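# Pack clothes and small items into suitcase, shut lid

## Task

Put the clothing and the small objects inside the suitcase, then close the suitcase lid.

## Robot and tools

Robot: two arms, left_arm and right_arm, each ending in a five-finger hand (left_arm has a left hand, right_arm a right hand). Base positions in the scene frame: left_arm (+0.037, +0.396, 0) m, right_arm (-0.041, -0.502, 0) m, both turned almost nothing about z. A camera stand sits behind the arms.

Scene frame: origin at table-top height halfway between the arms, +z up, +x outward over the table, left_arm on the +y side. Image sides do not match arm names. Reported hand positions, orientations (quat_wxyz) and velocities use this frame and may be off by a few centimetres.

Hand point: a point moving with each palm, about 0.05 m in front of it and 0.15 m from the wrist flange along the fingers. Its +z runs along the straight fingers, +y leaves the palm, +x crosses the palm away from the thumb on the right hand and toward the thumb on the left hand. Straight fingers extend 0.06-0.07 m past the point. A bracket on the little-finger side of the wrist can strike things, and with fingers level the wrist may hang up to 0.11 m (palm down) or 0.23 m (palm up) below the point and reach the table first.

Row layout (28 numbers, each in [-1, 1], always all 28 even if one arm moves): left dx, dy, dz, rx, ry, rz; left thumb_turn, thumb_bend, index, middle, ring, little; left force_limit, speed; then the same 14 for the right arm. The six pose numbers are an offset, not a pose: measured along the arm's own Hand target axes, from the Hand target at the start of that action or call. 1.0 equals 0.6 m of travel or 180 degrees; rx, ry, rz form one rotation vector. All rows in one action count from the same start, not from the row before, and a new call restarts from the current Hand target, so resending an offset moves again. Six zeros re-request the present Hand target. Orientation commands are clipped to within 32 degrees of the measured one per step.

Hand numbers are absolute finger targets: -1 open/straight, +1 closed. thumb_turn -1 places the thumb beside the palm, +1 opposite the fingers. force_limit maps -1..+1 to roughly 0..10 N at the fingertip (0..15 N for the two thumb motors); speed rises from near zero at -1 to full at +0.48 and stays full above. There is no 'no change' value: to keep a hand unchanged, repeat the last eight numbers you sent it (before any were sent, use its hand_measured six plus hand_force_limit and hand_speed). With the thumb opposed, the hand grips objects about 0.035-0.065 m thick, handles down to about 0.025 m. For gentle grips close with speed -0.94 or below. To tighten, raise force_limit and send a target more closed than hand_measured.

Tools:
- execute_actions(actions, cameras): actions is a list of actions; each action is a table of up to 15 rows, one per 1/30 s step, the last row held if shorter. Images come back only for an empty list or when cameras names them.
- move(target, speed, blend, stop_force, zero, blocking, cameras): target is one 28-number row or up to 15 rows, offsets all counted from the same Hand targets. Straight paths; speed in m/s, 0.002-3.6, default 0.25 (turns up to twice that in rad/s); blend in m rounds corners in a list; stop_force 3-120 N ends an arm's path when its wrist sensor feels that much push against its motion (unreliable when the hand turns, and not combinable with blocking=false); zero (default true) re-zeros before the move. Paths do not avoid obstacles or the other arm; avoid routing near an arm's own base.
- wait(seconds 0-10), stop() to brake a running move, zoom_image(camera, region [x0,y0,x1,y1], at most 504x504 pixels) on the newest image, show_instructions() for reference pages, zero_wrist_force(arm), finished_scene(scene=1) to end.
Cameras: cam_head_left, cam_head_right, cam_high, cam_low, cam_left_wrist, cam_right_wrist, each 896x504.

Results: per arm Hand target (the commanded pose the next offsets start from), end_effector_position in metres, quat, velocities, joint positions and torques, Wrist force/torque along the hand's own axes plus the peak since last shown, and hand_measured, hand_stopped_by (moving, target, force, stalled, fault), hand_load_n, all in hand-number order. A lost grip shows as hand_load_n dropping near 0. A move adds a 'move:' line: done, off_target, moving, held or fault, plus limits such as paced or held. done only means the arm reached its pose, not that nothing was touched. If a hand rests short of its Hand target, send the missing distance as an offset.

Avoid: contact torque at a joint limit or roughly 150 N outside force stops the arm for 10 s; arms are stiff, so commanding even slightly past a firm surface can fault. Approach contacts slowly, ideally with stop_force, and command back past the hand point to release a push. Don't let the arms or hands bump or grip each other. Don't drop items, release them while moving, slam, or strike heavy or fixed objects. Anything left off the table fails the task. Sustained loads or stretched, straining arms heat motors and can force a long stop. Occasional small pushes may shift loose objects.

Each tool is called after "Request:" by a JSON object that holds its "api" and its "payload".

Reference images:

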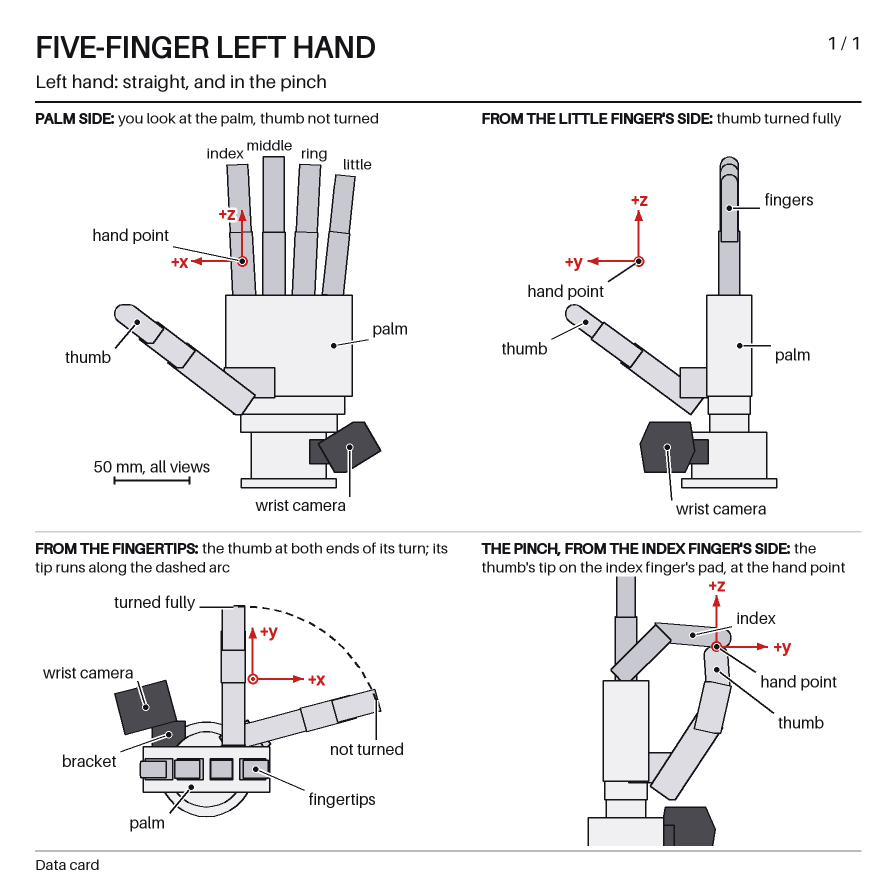

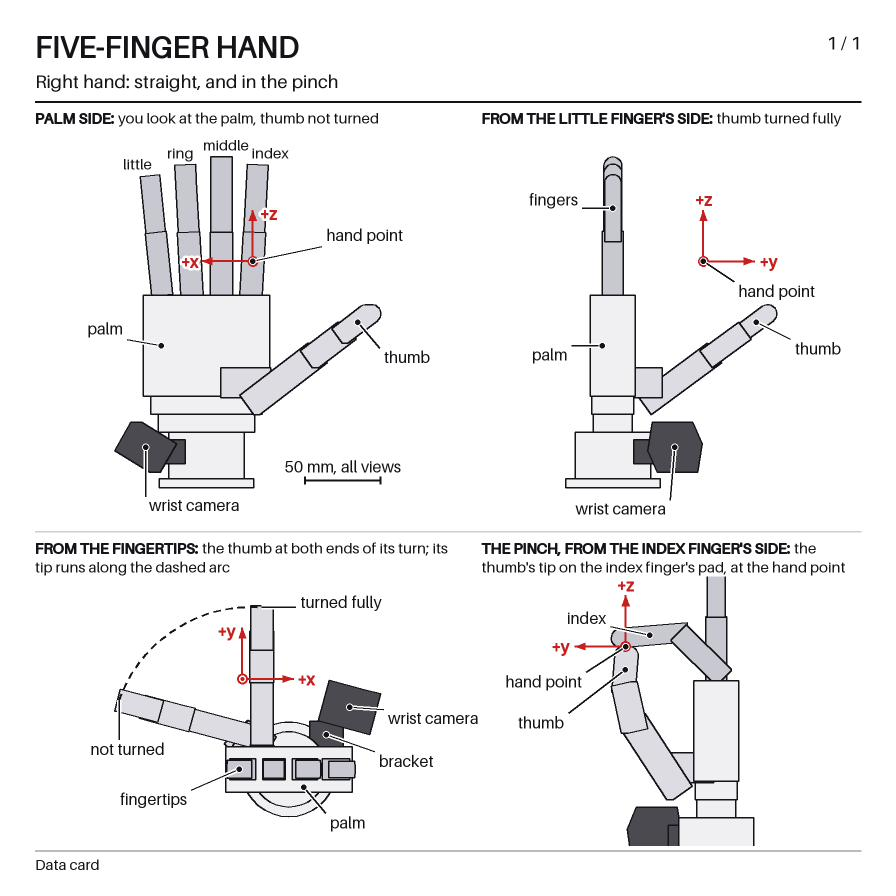

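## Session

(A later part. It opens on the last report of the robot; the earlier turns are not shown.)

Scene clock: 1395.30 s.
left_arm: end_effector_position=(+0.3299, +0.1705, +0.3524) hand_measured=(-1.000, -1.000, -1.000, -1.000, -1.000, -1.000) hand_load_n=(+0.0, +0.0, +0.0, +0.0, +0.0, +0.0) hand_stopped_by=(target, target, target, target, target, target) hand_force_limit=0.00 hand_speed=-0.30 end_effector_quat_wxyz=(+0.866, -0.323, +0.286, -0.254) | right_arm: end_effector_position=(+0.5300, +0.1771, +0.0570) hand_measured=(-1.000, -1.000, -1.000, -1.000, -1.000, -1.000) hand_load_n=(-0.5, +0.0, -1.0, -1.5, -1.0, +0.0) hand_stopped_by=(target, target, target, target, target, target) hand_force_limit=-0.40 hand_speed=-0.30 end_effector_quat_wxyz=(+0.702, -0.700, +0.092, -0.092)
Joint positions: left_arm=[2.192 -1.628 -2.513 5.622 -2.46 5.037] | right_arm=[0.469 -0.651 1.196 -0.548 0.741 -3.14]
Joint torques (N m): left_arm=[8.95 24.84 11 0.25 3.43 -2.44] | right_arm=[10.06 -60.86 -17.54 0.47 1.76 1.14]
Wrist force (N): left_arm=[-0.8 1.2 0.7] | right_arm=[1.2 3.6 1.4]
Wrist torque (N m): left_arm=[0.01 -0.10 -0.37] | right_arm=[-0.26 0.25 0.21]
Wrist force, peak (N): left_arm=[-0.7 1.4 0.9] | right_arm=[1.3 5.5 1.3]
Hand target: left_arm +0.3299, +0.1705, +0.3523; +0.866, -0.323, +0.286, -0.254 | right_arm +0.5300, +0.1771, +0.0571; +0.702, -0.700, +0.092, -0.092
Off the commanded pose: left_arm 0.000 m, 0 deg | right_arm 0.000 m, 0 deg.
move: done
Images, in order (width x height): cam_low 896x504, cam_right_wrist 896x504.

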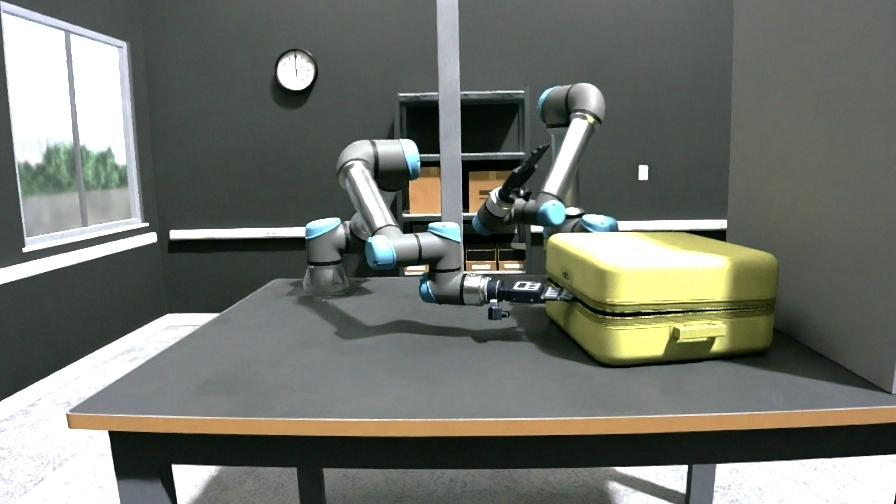

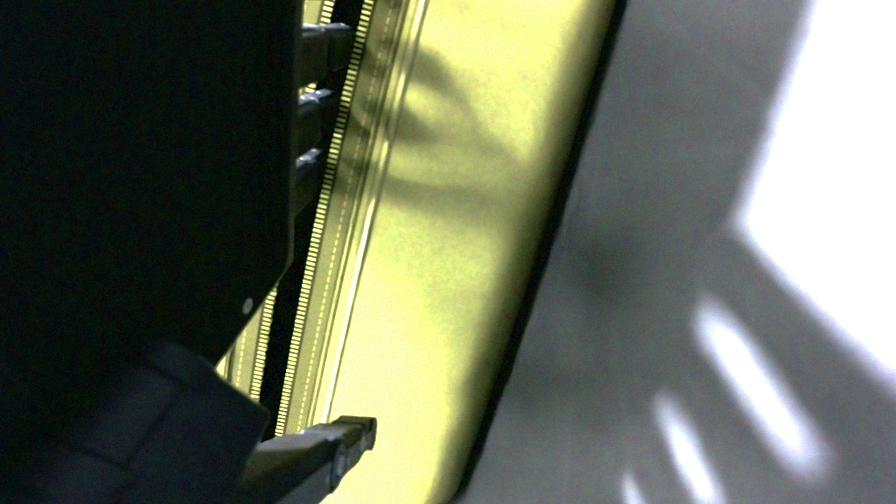

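Request:
{"api": "move", "payload": {"target": [0,0,0,0,0,0,-1,-1,-1,-1,-1,-1,0.0,-0.3,0,-0.002,-0.2,0,0,0,-1,-1,-1,-1,-1,-1,-0.4,-0.3], "speed": 0.04, "cameras": ["all"]}}

Scene clock: 1400.07 s.
left_arm: end_effector_position=(+0.3299, +0.1705, +0.3524) hand_measured=(-1.000, -1.000, -1.000, -1.000, -1.000, -1.000) hand_load_n=(+0.0, +0.0, +0.0, +0.0, +0.0, +0.0) hand_stopped_by=(target, target, target, target, target, target) hand_force_limit=0.00 hand_speed=-0.30 end_effector_quat_wxyz=(+0.866, -0.323, +0.286, -0.254) | right_arm: end_effector_position=(+0.4991, +0.0611, +0.0582) hand_measured=(-1.000, -1.000, -1.000, -1.000, -1.000, -1.000) hand_load_n=(-0.5, +0.0, +0.0, +0.0, +0.0, +0.0) hand_stopped_by=(target, target, target, target, target, target) hand_force_limit=-0.40 hand_speed=-0.30 end_effector_quat_wxyz=(+0.702, -0.700, +0.092, -0.092)
Joint positions: left_arm=[2.192 -1.628 -2.513 5.622 -2.46 5.037] | right_arm=[0.318 -0.835 1.559 -0.728 0.59 -3.139]
Joint torques (N m): left_arm=[11.48 22.98 11.01 0.21 3.4 -2.51] | right_arm=[10.73 -35.34 -23.53 1.69 2.03 1.54]
Wrist force (N): left_arm=[-0.6 1.2 0.8] | right_arm=[-0.4 -1.7 1.7]
Wrist torque (N m): left_arm=[0.03 -0.13 -0.37] | right_arm=[-0.23 0.22 0.01]
Wrist force, peak (N): left_arm=[-0.8 1.4 0.8] | right_arm=[-0.6 4.7 4.6]
Hand target: left_arm +0.3299, +0.1705, +0.3523; +0.866, -0.323, +0.286, -0.254 | right_arm +0.4990, +0.0612, +0.0581; +0.702, -0.700, +0.092, -0.092
Off the commanded pose: left_arm 0.000 m, 0 deg | right_arm 0.000 m, 0 deg.
move: done

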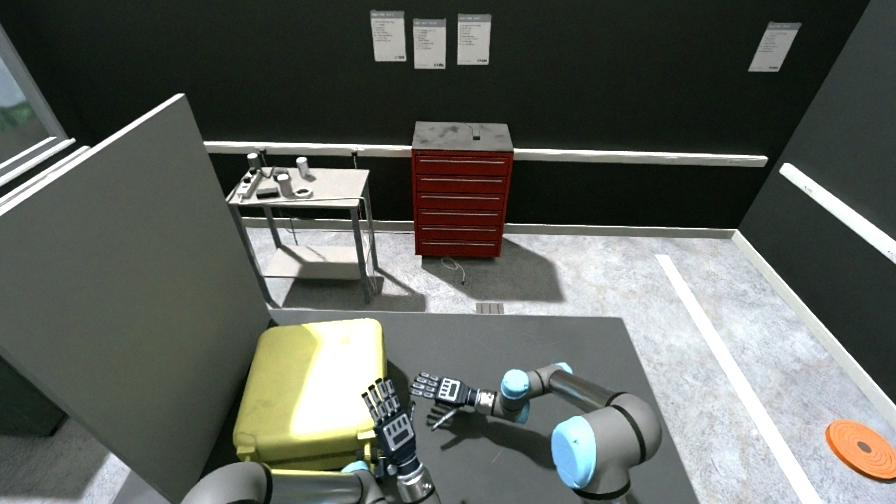

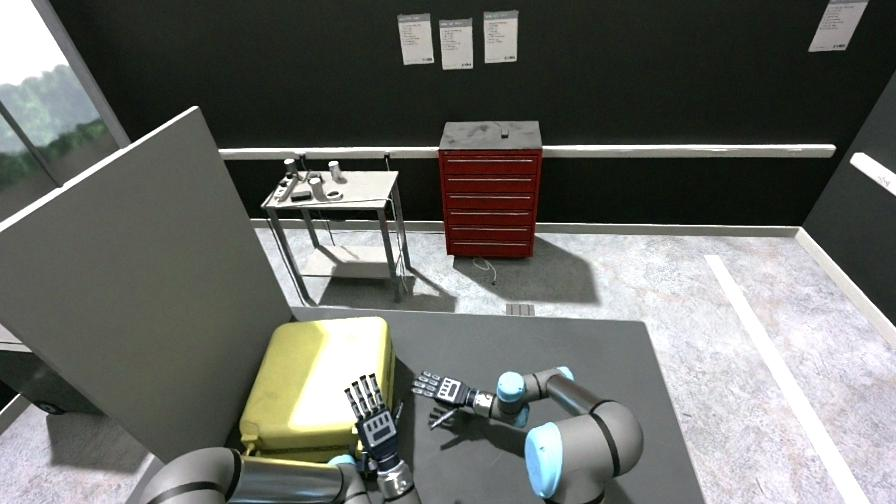

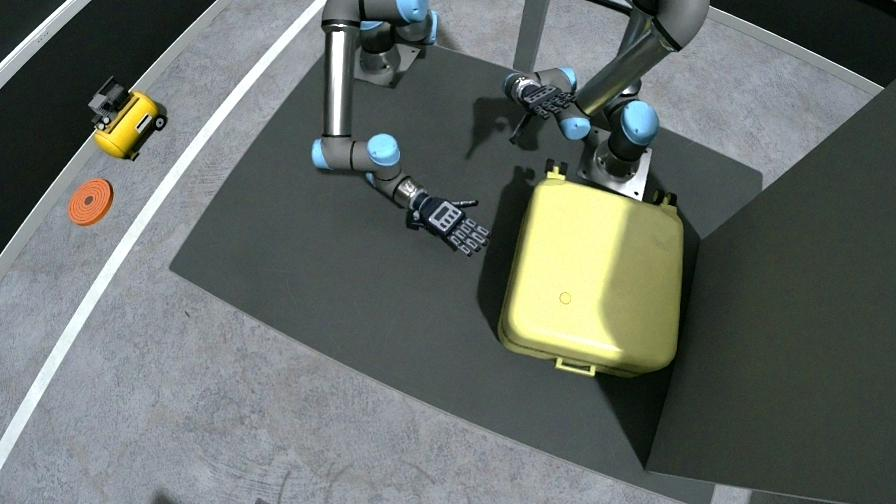

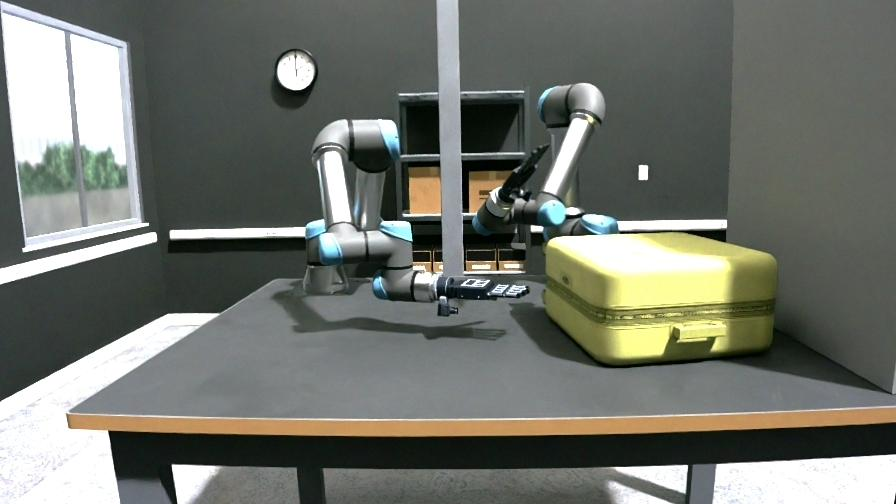

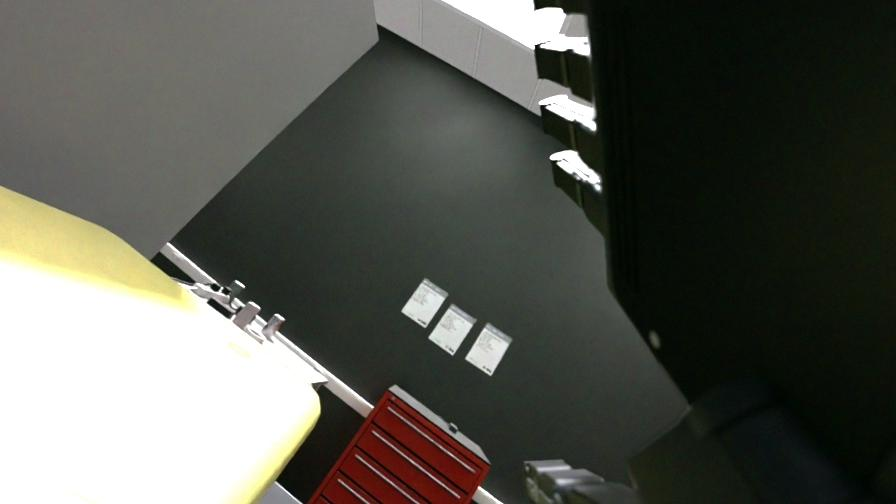

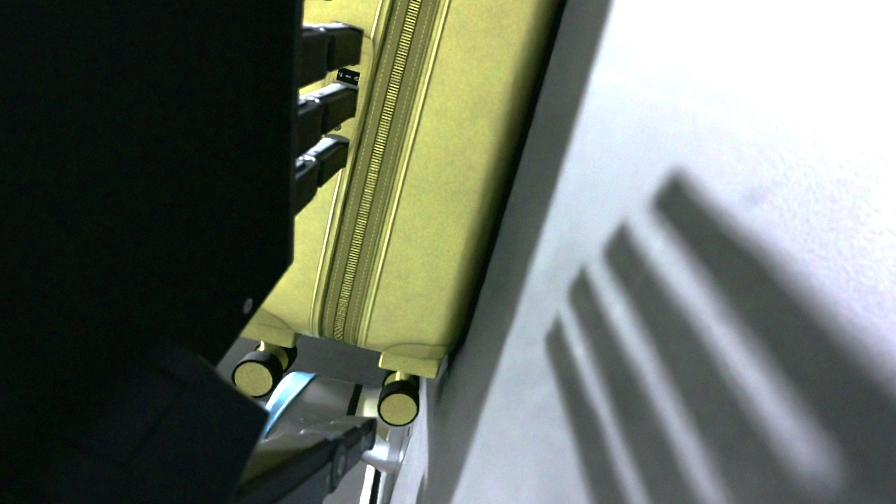

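Request:
{"api": "zoom_image", "payload": {"camera": "cam_low", "region": [520, 210, 800, 380]}}

Request:
{"api": "zoom_image", "payload": {"camera": "cam_right_wrist", "region": [220, 0, 620, 480]}}

Request:
{"api": "zoom_image", "payload": {"camera": "cam_high", "region": [460, 140, 740, 400]}}

Scaled by 1.800.

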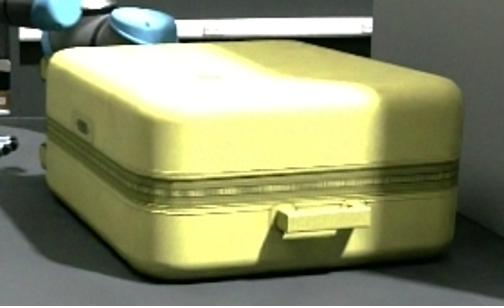

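Scaled by 1.050.

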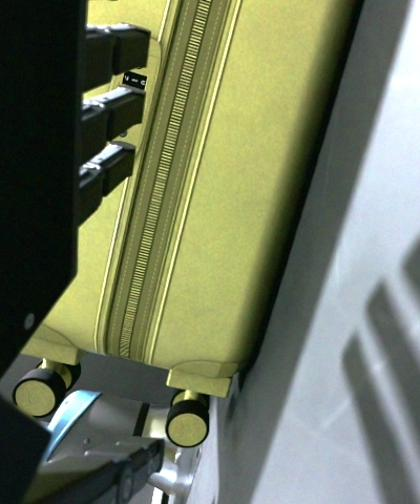

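Scaled by 1.800.

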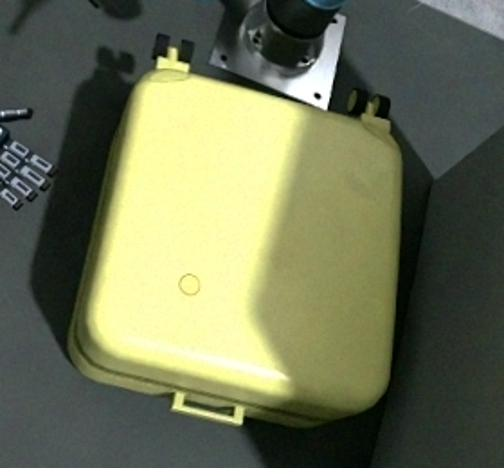

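Request:
{"api": "move", "payload": {"target": [[0,0,0,0,0,0,-1,-1,-1,-1,-1,-1,0.0,-0.3,0,-0.2367,0,0,0,0,-1,-1,-1,-1,-1,-1,-0.4,-0.3],[0,0,0,0,0,0,-1,-1,-1,-1,-1,-1,0.0,-0.3,-0.0009,-0.2367,0.1965,0,0,0,-1,-1,-1,-1,-1,-1,-0.4,-0.3]], "speed": 0.15, "blend": 0.03, "cameras": ["cam_low","cam_right_wrist","cam_high"]}}

Scene clock: 1405.97 s.
left_arm: end_effector_position=(+0.3299, +0.1705, +0.3524) hand_measured=(-1.000, -1.000, -1.000, -1.000, -1.000, -1.000) hand_load_n=(+0.0, +0.0, +0.0, +0.0, +0.0, +0.0) hand_stopped_by=(target, target, target, target, target, target) hand_force_limit=0.00 hand_speed=-0.30 end_effector_quat_wxyz=(+0.866, -0.323, +0.286, -0.254) | right_arm: end_effector_position=(+0.5288, +0.1749, +0.2003) hand_measured=(-1.000, -1.000, -1.000, -1.000, -1.000, -1.000) hand_load_n=(+0.0, +0.0, +0.0, +0.0, +0.0, -0.5) hand_stopped_by=(target, target, target, target, target, target) hand_force_limit=-0.40 hand_speed=-0.30 end_effector_quat_wxyz=(+0.702, -0.701, +0.092, -0.092)
Joint positions: left_arm=[2.192 -1.628 -2.513 5.622 -2.46 5.037] | right_arm=[0.467 -0.805 1.087 -0.284 0.739 -3.14]
Joint torques (N m): left_arm=[11.22 22.05 10.75 0.17 3.36 -2.46] | right_arm=[-3.72 -41.6 -26.53 -2.9 0.01 0.95]
Wrist force (N): left_arm=[-0.5 1.3 0.8] | right_arm=[-0.7 -1.4 1.6]
Wrist torque (N m): left_arm=[0.02 -0.13 -0.36] | right_arm=[-0.21 0.25 0.01]
Wrist force, peak (N): left_arm=[-0.7 1.5 0.9] | right_arm=[-0.5 -1.6 3.1]
Hand target: left_arm +0.3299, +0.1705, +0.3523; +0.866, -0.323, +0.286, -0.254 | right_arm +0.5289, +0.1750, +0.2003; +0.702, -0.700, +0.092, -0.092
Off the commanded pose: left_arm 0.000 m, 0 deg | right_arm 0.000 m, 0 deg.
move: done
Images, in order (width x height): cam_high 896x504, cam_low 896x504, cam_right_wrist 896x504.

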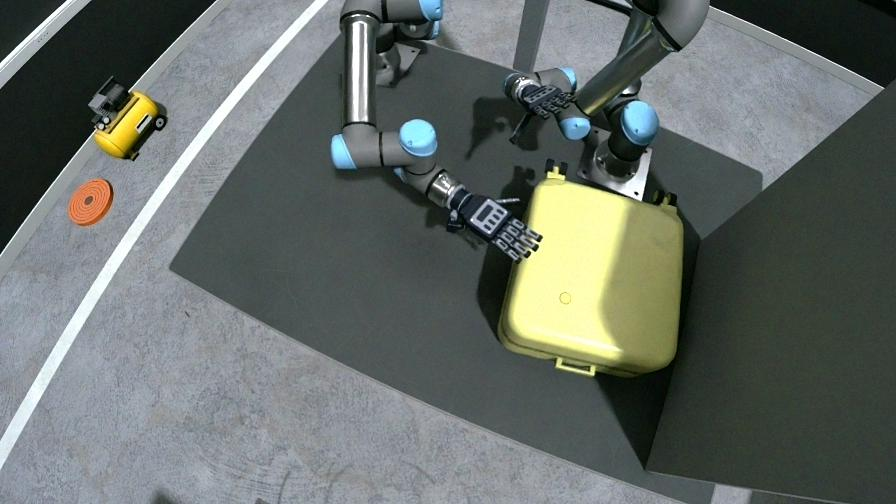

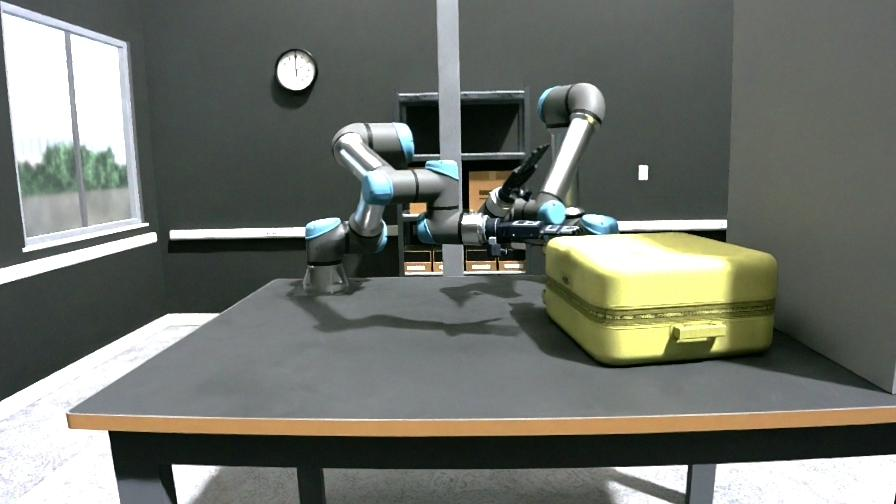

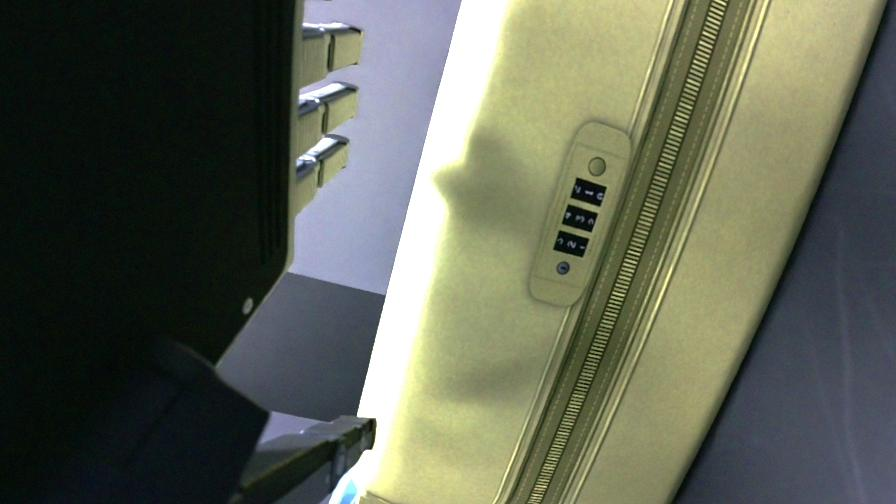

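Request:
{"api": "move", "payload": {"target": [0,0,0,0,0,0,-1,-1,-1,-1,-1,-1,0.0,-0.3,0,0.1,0,0,0,0,-1,-1,-1,-1,-1,-1,-0.4,-0.3], "speed": 0.03, "stop_force": 12, "cameras": ["cam_low","cam_right_wrist"]}}

Scene clock: 1409.03 s.
left_arm: end_effector_position=(+0.3299, +0.1705, +0.3524) hand_measured=(-1.000, -1.000, -1.000, -1.000, -1.000, -1.000) hand_load_n=(-0.5, +0.0, +0.0, +0.0, +0.0, +0.0) hand_stopped_by=(target, target, target, target, target, target) hand_force_limit=0.00 hand_speed=-0.30 end_effector_quat_wxyz=(+0.866, -0.323, +0.286, -0.254) | right_arm: end_effector_position=(+0.5289, +0.1750, +0.1617) hand_measured=(-1.000, -1.000, -1.000, -1.000, -1.000, -1.000) hand_load_n=(-0.5, +0.0, +1.0, +0.0, +0.0, +0.0) hand_stopped_by=(target, target, target, target, target, target) hand_force_limit=-0.40 hand_speed=-0.30 end_effector_quat_wxyz=(+0.702, -0.700, +0.092, -0.092)
Joint positions: left_arm=[2.192 -1.628 -2.513 5.622 -2.46 5.037] | right_arm=[0.467 -0.773 1.133 -0.363 0.739 -3.14]
Joint torques (N m): left_arm=[10.6 21.42 10.46 0.27 3.27 -2.49] | right_arm=[7.91 -48.83 -20.98 -1.88 2.04 -1.75]
Wrist force (N): left_arm=[-0.8 1.3 0.8] | right_arm=[-2.3 -12.1 -0.9]
Wrist torque (N m): left_arm=[0.03 -0.10 -0.38] | right_arm=[0.34 0.10 -0.05]
Wrist force, peak (N): left_arm=[-0.8 1.5 0.8] | right_arm=[-3.5 -26.8 -6.1]
Hand target: left_arm +0.3299, +0.1705, +0.3523; +0.866, -0.323, +0.286, -0.254 | right_arm +0.5289, +0.1750, +0.1617; +0.702, -0.700, +0.092, -0.092 (not the last commanded pose)
Off the commanded pose: left_arm 0.000 m, 0 deg | right_arm 0.021 m, 0 deg.
move: contact (right_arm)
Images, in order (width x height): cam_low 896x504, cam_right_wrist 896x504.

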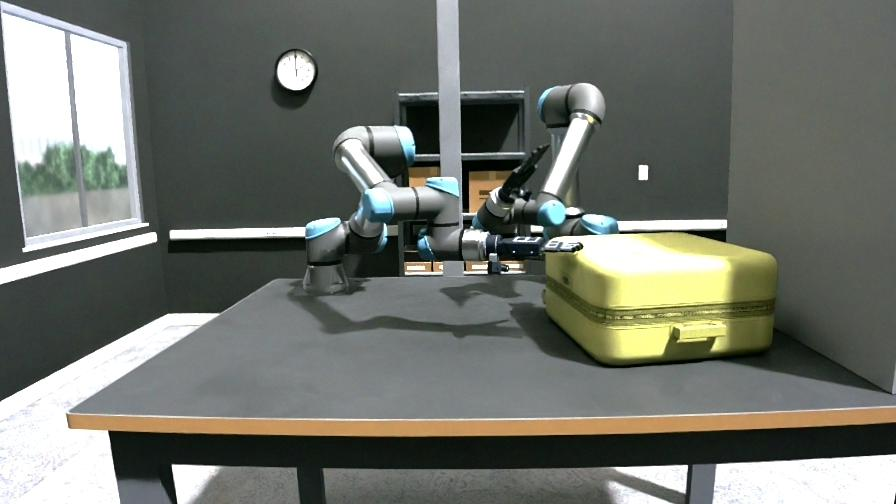

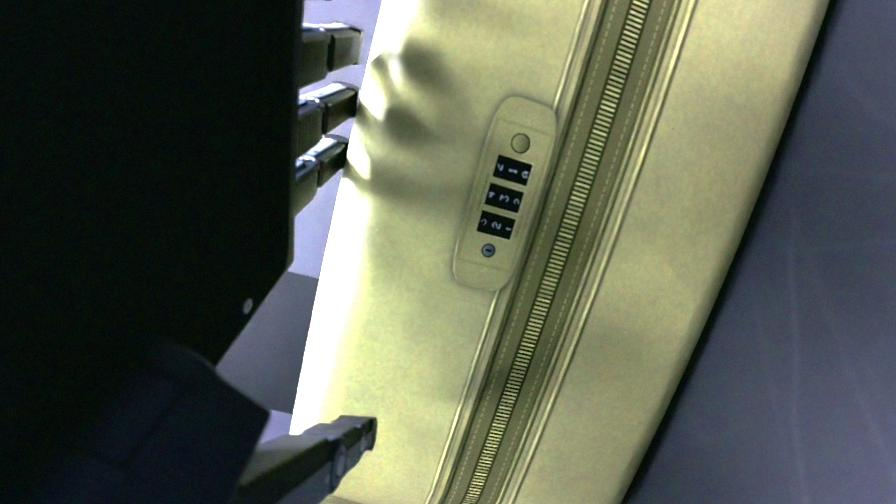

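Request:
{"api": "move", "payload": {"target": [[0,0,0,0,0,0,-1,-1,-1,-1,-1,-1,0.0,-0.3,0,-0.08,0,0,0,0,-1,-1,-1,-1,-1,-1,-0.4,-0.3],[0,0,0,0,0,0,-1,-1,-1,-1,-1,-1,0.0,-0.3,0,-0.08,-0.22,0,0,0,-1,-1,-1,-1,-1,-1,-0.4,-0.3]], "speed": 0.12, "blend": 0.01, "cameras": ["all"]}}

Scene clock: 1412.43 s.
left_arm: end_effector_position=(+0.3299, +0.1705, +0.3524) hand_measured=(-1.000, -1.000, -1.000, -1.000, -1.000, -1.000) hand_load_n=(+0.0, +0.0, +0.0, +0.0, +0.0, +0.0) hand_stopped_by=(target, target, target, target, target, target) hand_force_limit=0.00 hand_speed=-0.30 end_effector_quat_wxyz=(+0.866, -0.323, +0.286, -0.254) | right_arm: end_effector_position=(+0.4948, +0.0475, +0.2095) hand_measured=(-1.000, -1.000, -1.000, -1.000, -1.000, -1.000) hand_load_n=(+0.0, +0.0, -0.5, +0.0, +0.0, +0.0) hand_stopped_by=(target, target, target, target, target, target) hand_force_limit=-0.40 hand_speed=-0.30 end_effector_quat_wxyz=(+0.702, -0.700, +0.092, -0.092)
Joint positions: left_arm=[2.192 -1.628 -2.513 5.622 -2.46 5.037] | right_arm=[0.297 -1.051 1.479 -0.431 0.57 -3.139]
Joint torques (N m): left_arm=[11.07 21.31 11.29 0.36 3.42 -2.45] | right_arm=[1.25 -41.72 -12.66 1.55 0.5 -0.17]
Wrist force (N): left_arm=[-0.8 1.2 0.8] | right_arm=[0.1 -0.4 1.6]
Wrist torque (N m): left_arm=[0.02 -0.10 -0.38] | right_arm=[-0.05 0.14 0.15]
Wrist force, peak (N): left_arm=[-0.8 1.4 1.0] | right_arm=[-2.7 -12.7 -0.9]
Hand target: left_arm +0.3299, +0.1705, +0.3523; +0.866, -0.323, +0.286, -0.254 | right_arm +0.4948, +0.0474, +0.2094; +0.702, -0.700, +0.092, -0.092
Off the commanded pose: left_arm 0.000 m, 0 deg | right_arm 0.000 m, 0 deg.
move: done

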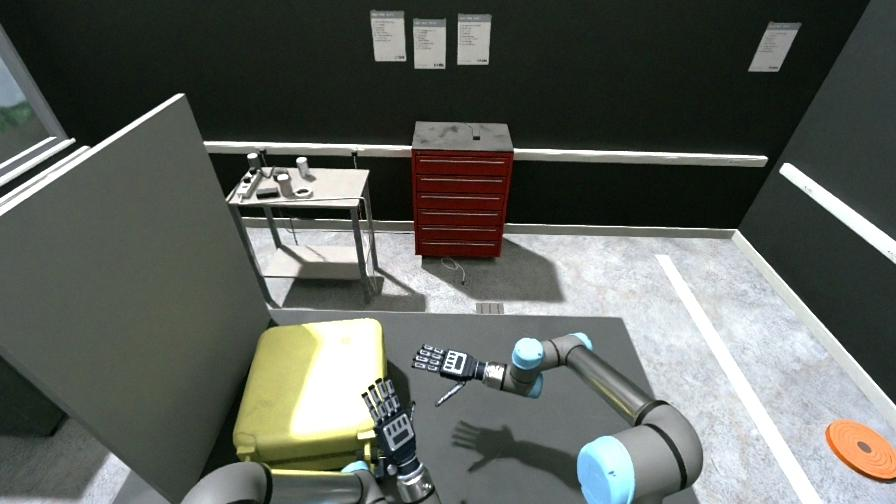

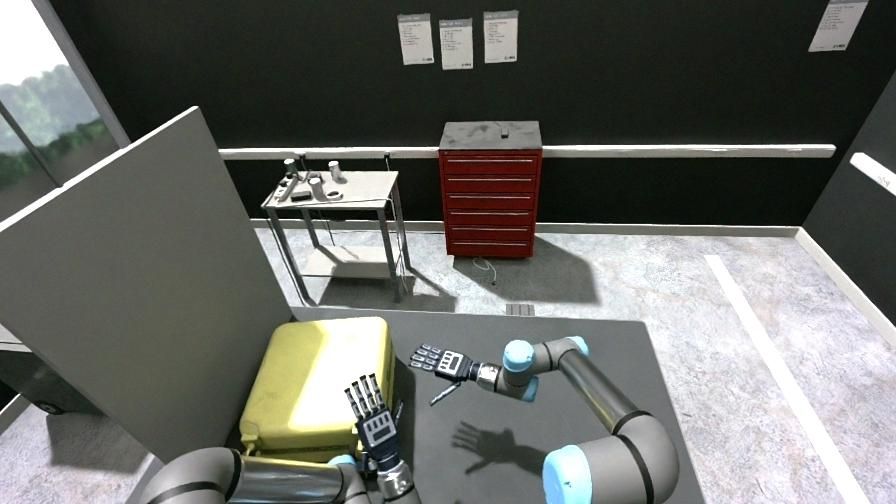

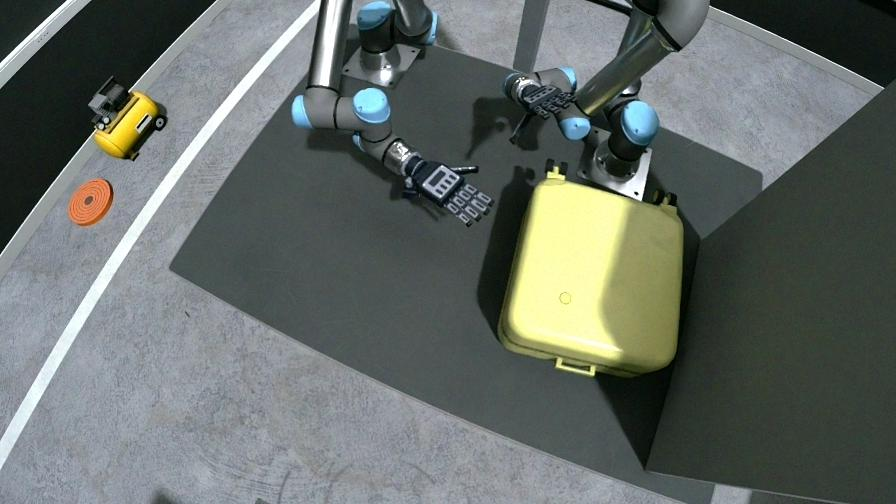

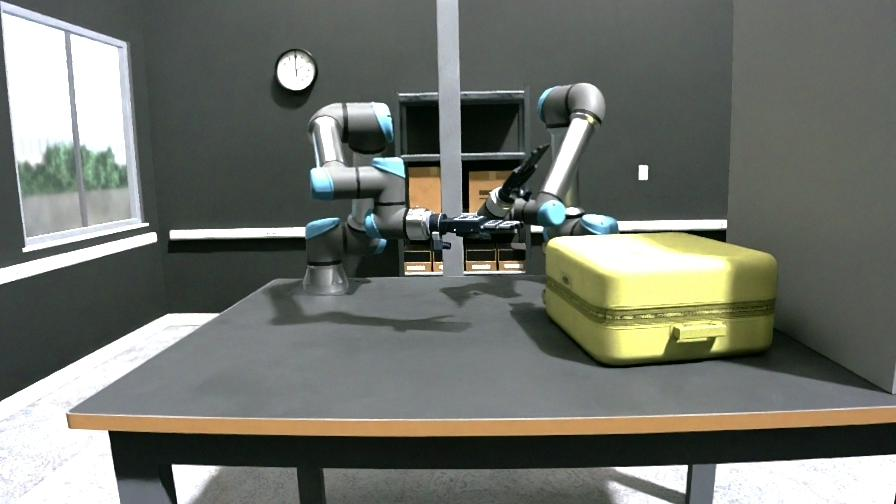

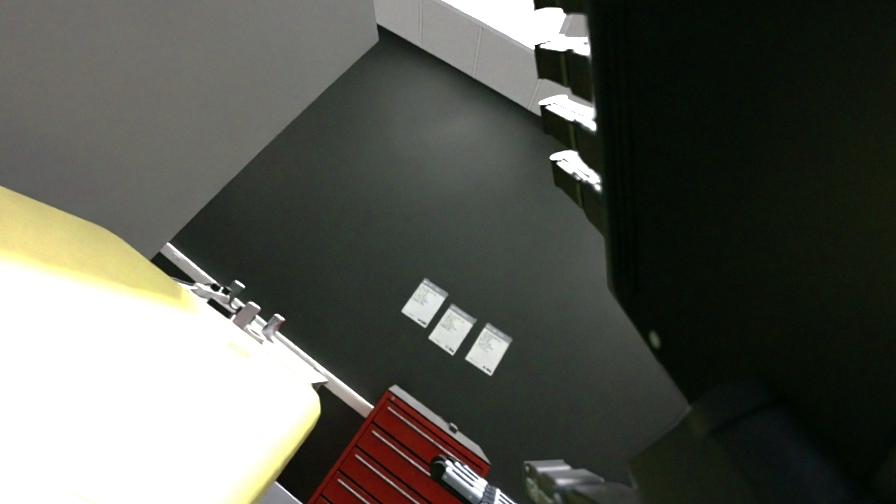

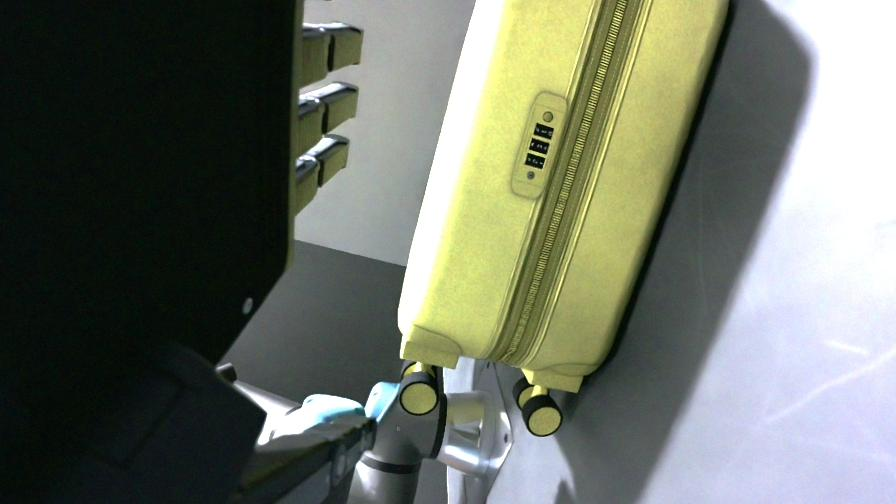

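Request:
{"api": "finished_scene", "payload": {"scene": 1}}

The scene is finished: the task was done.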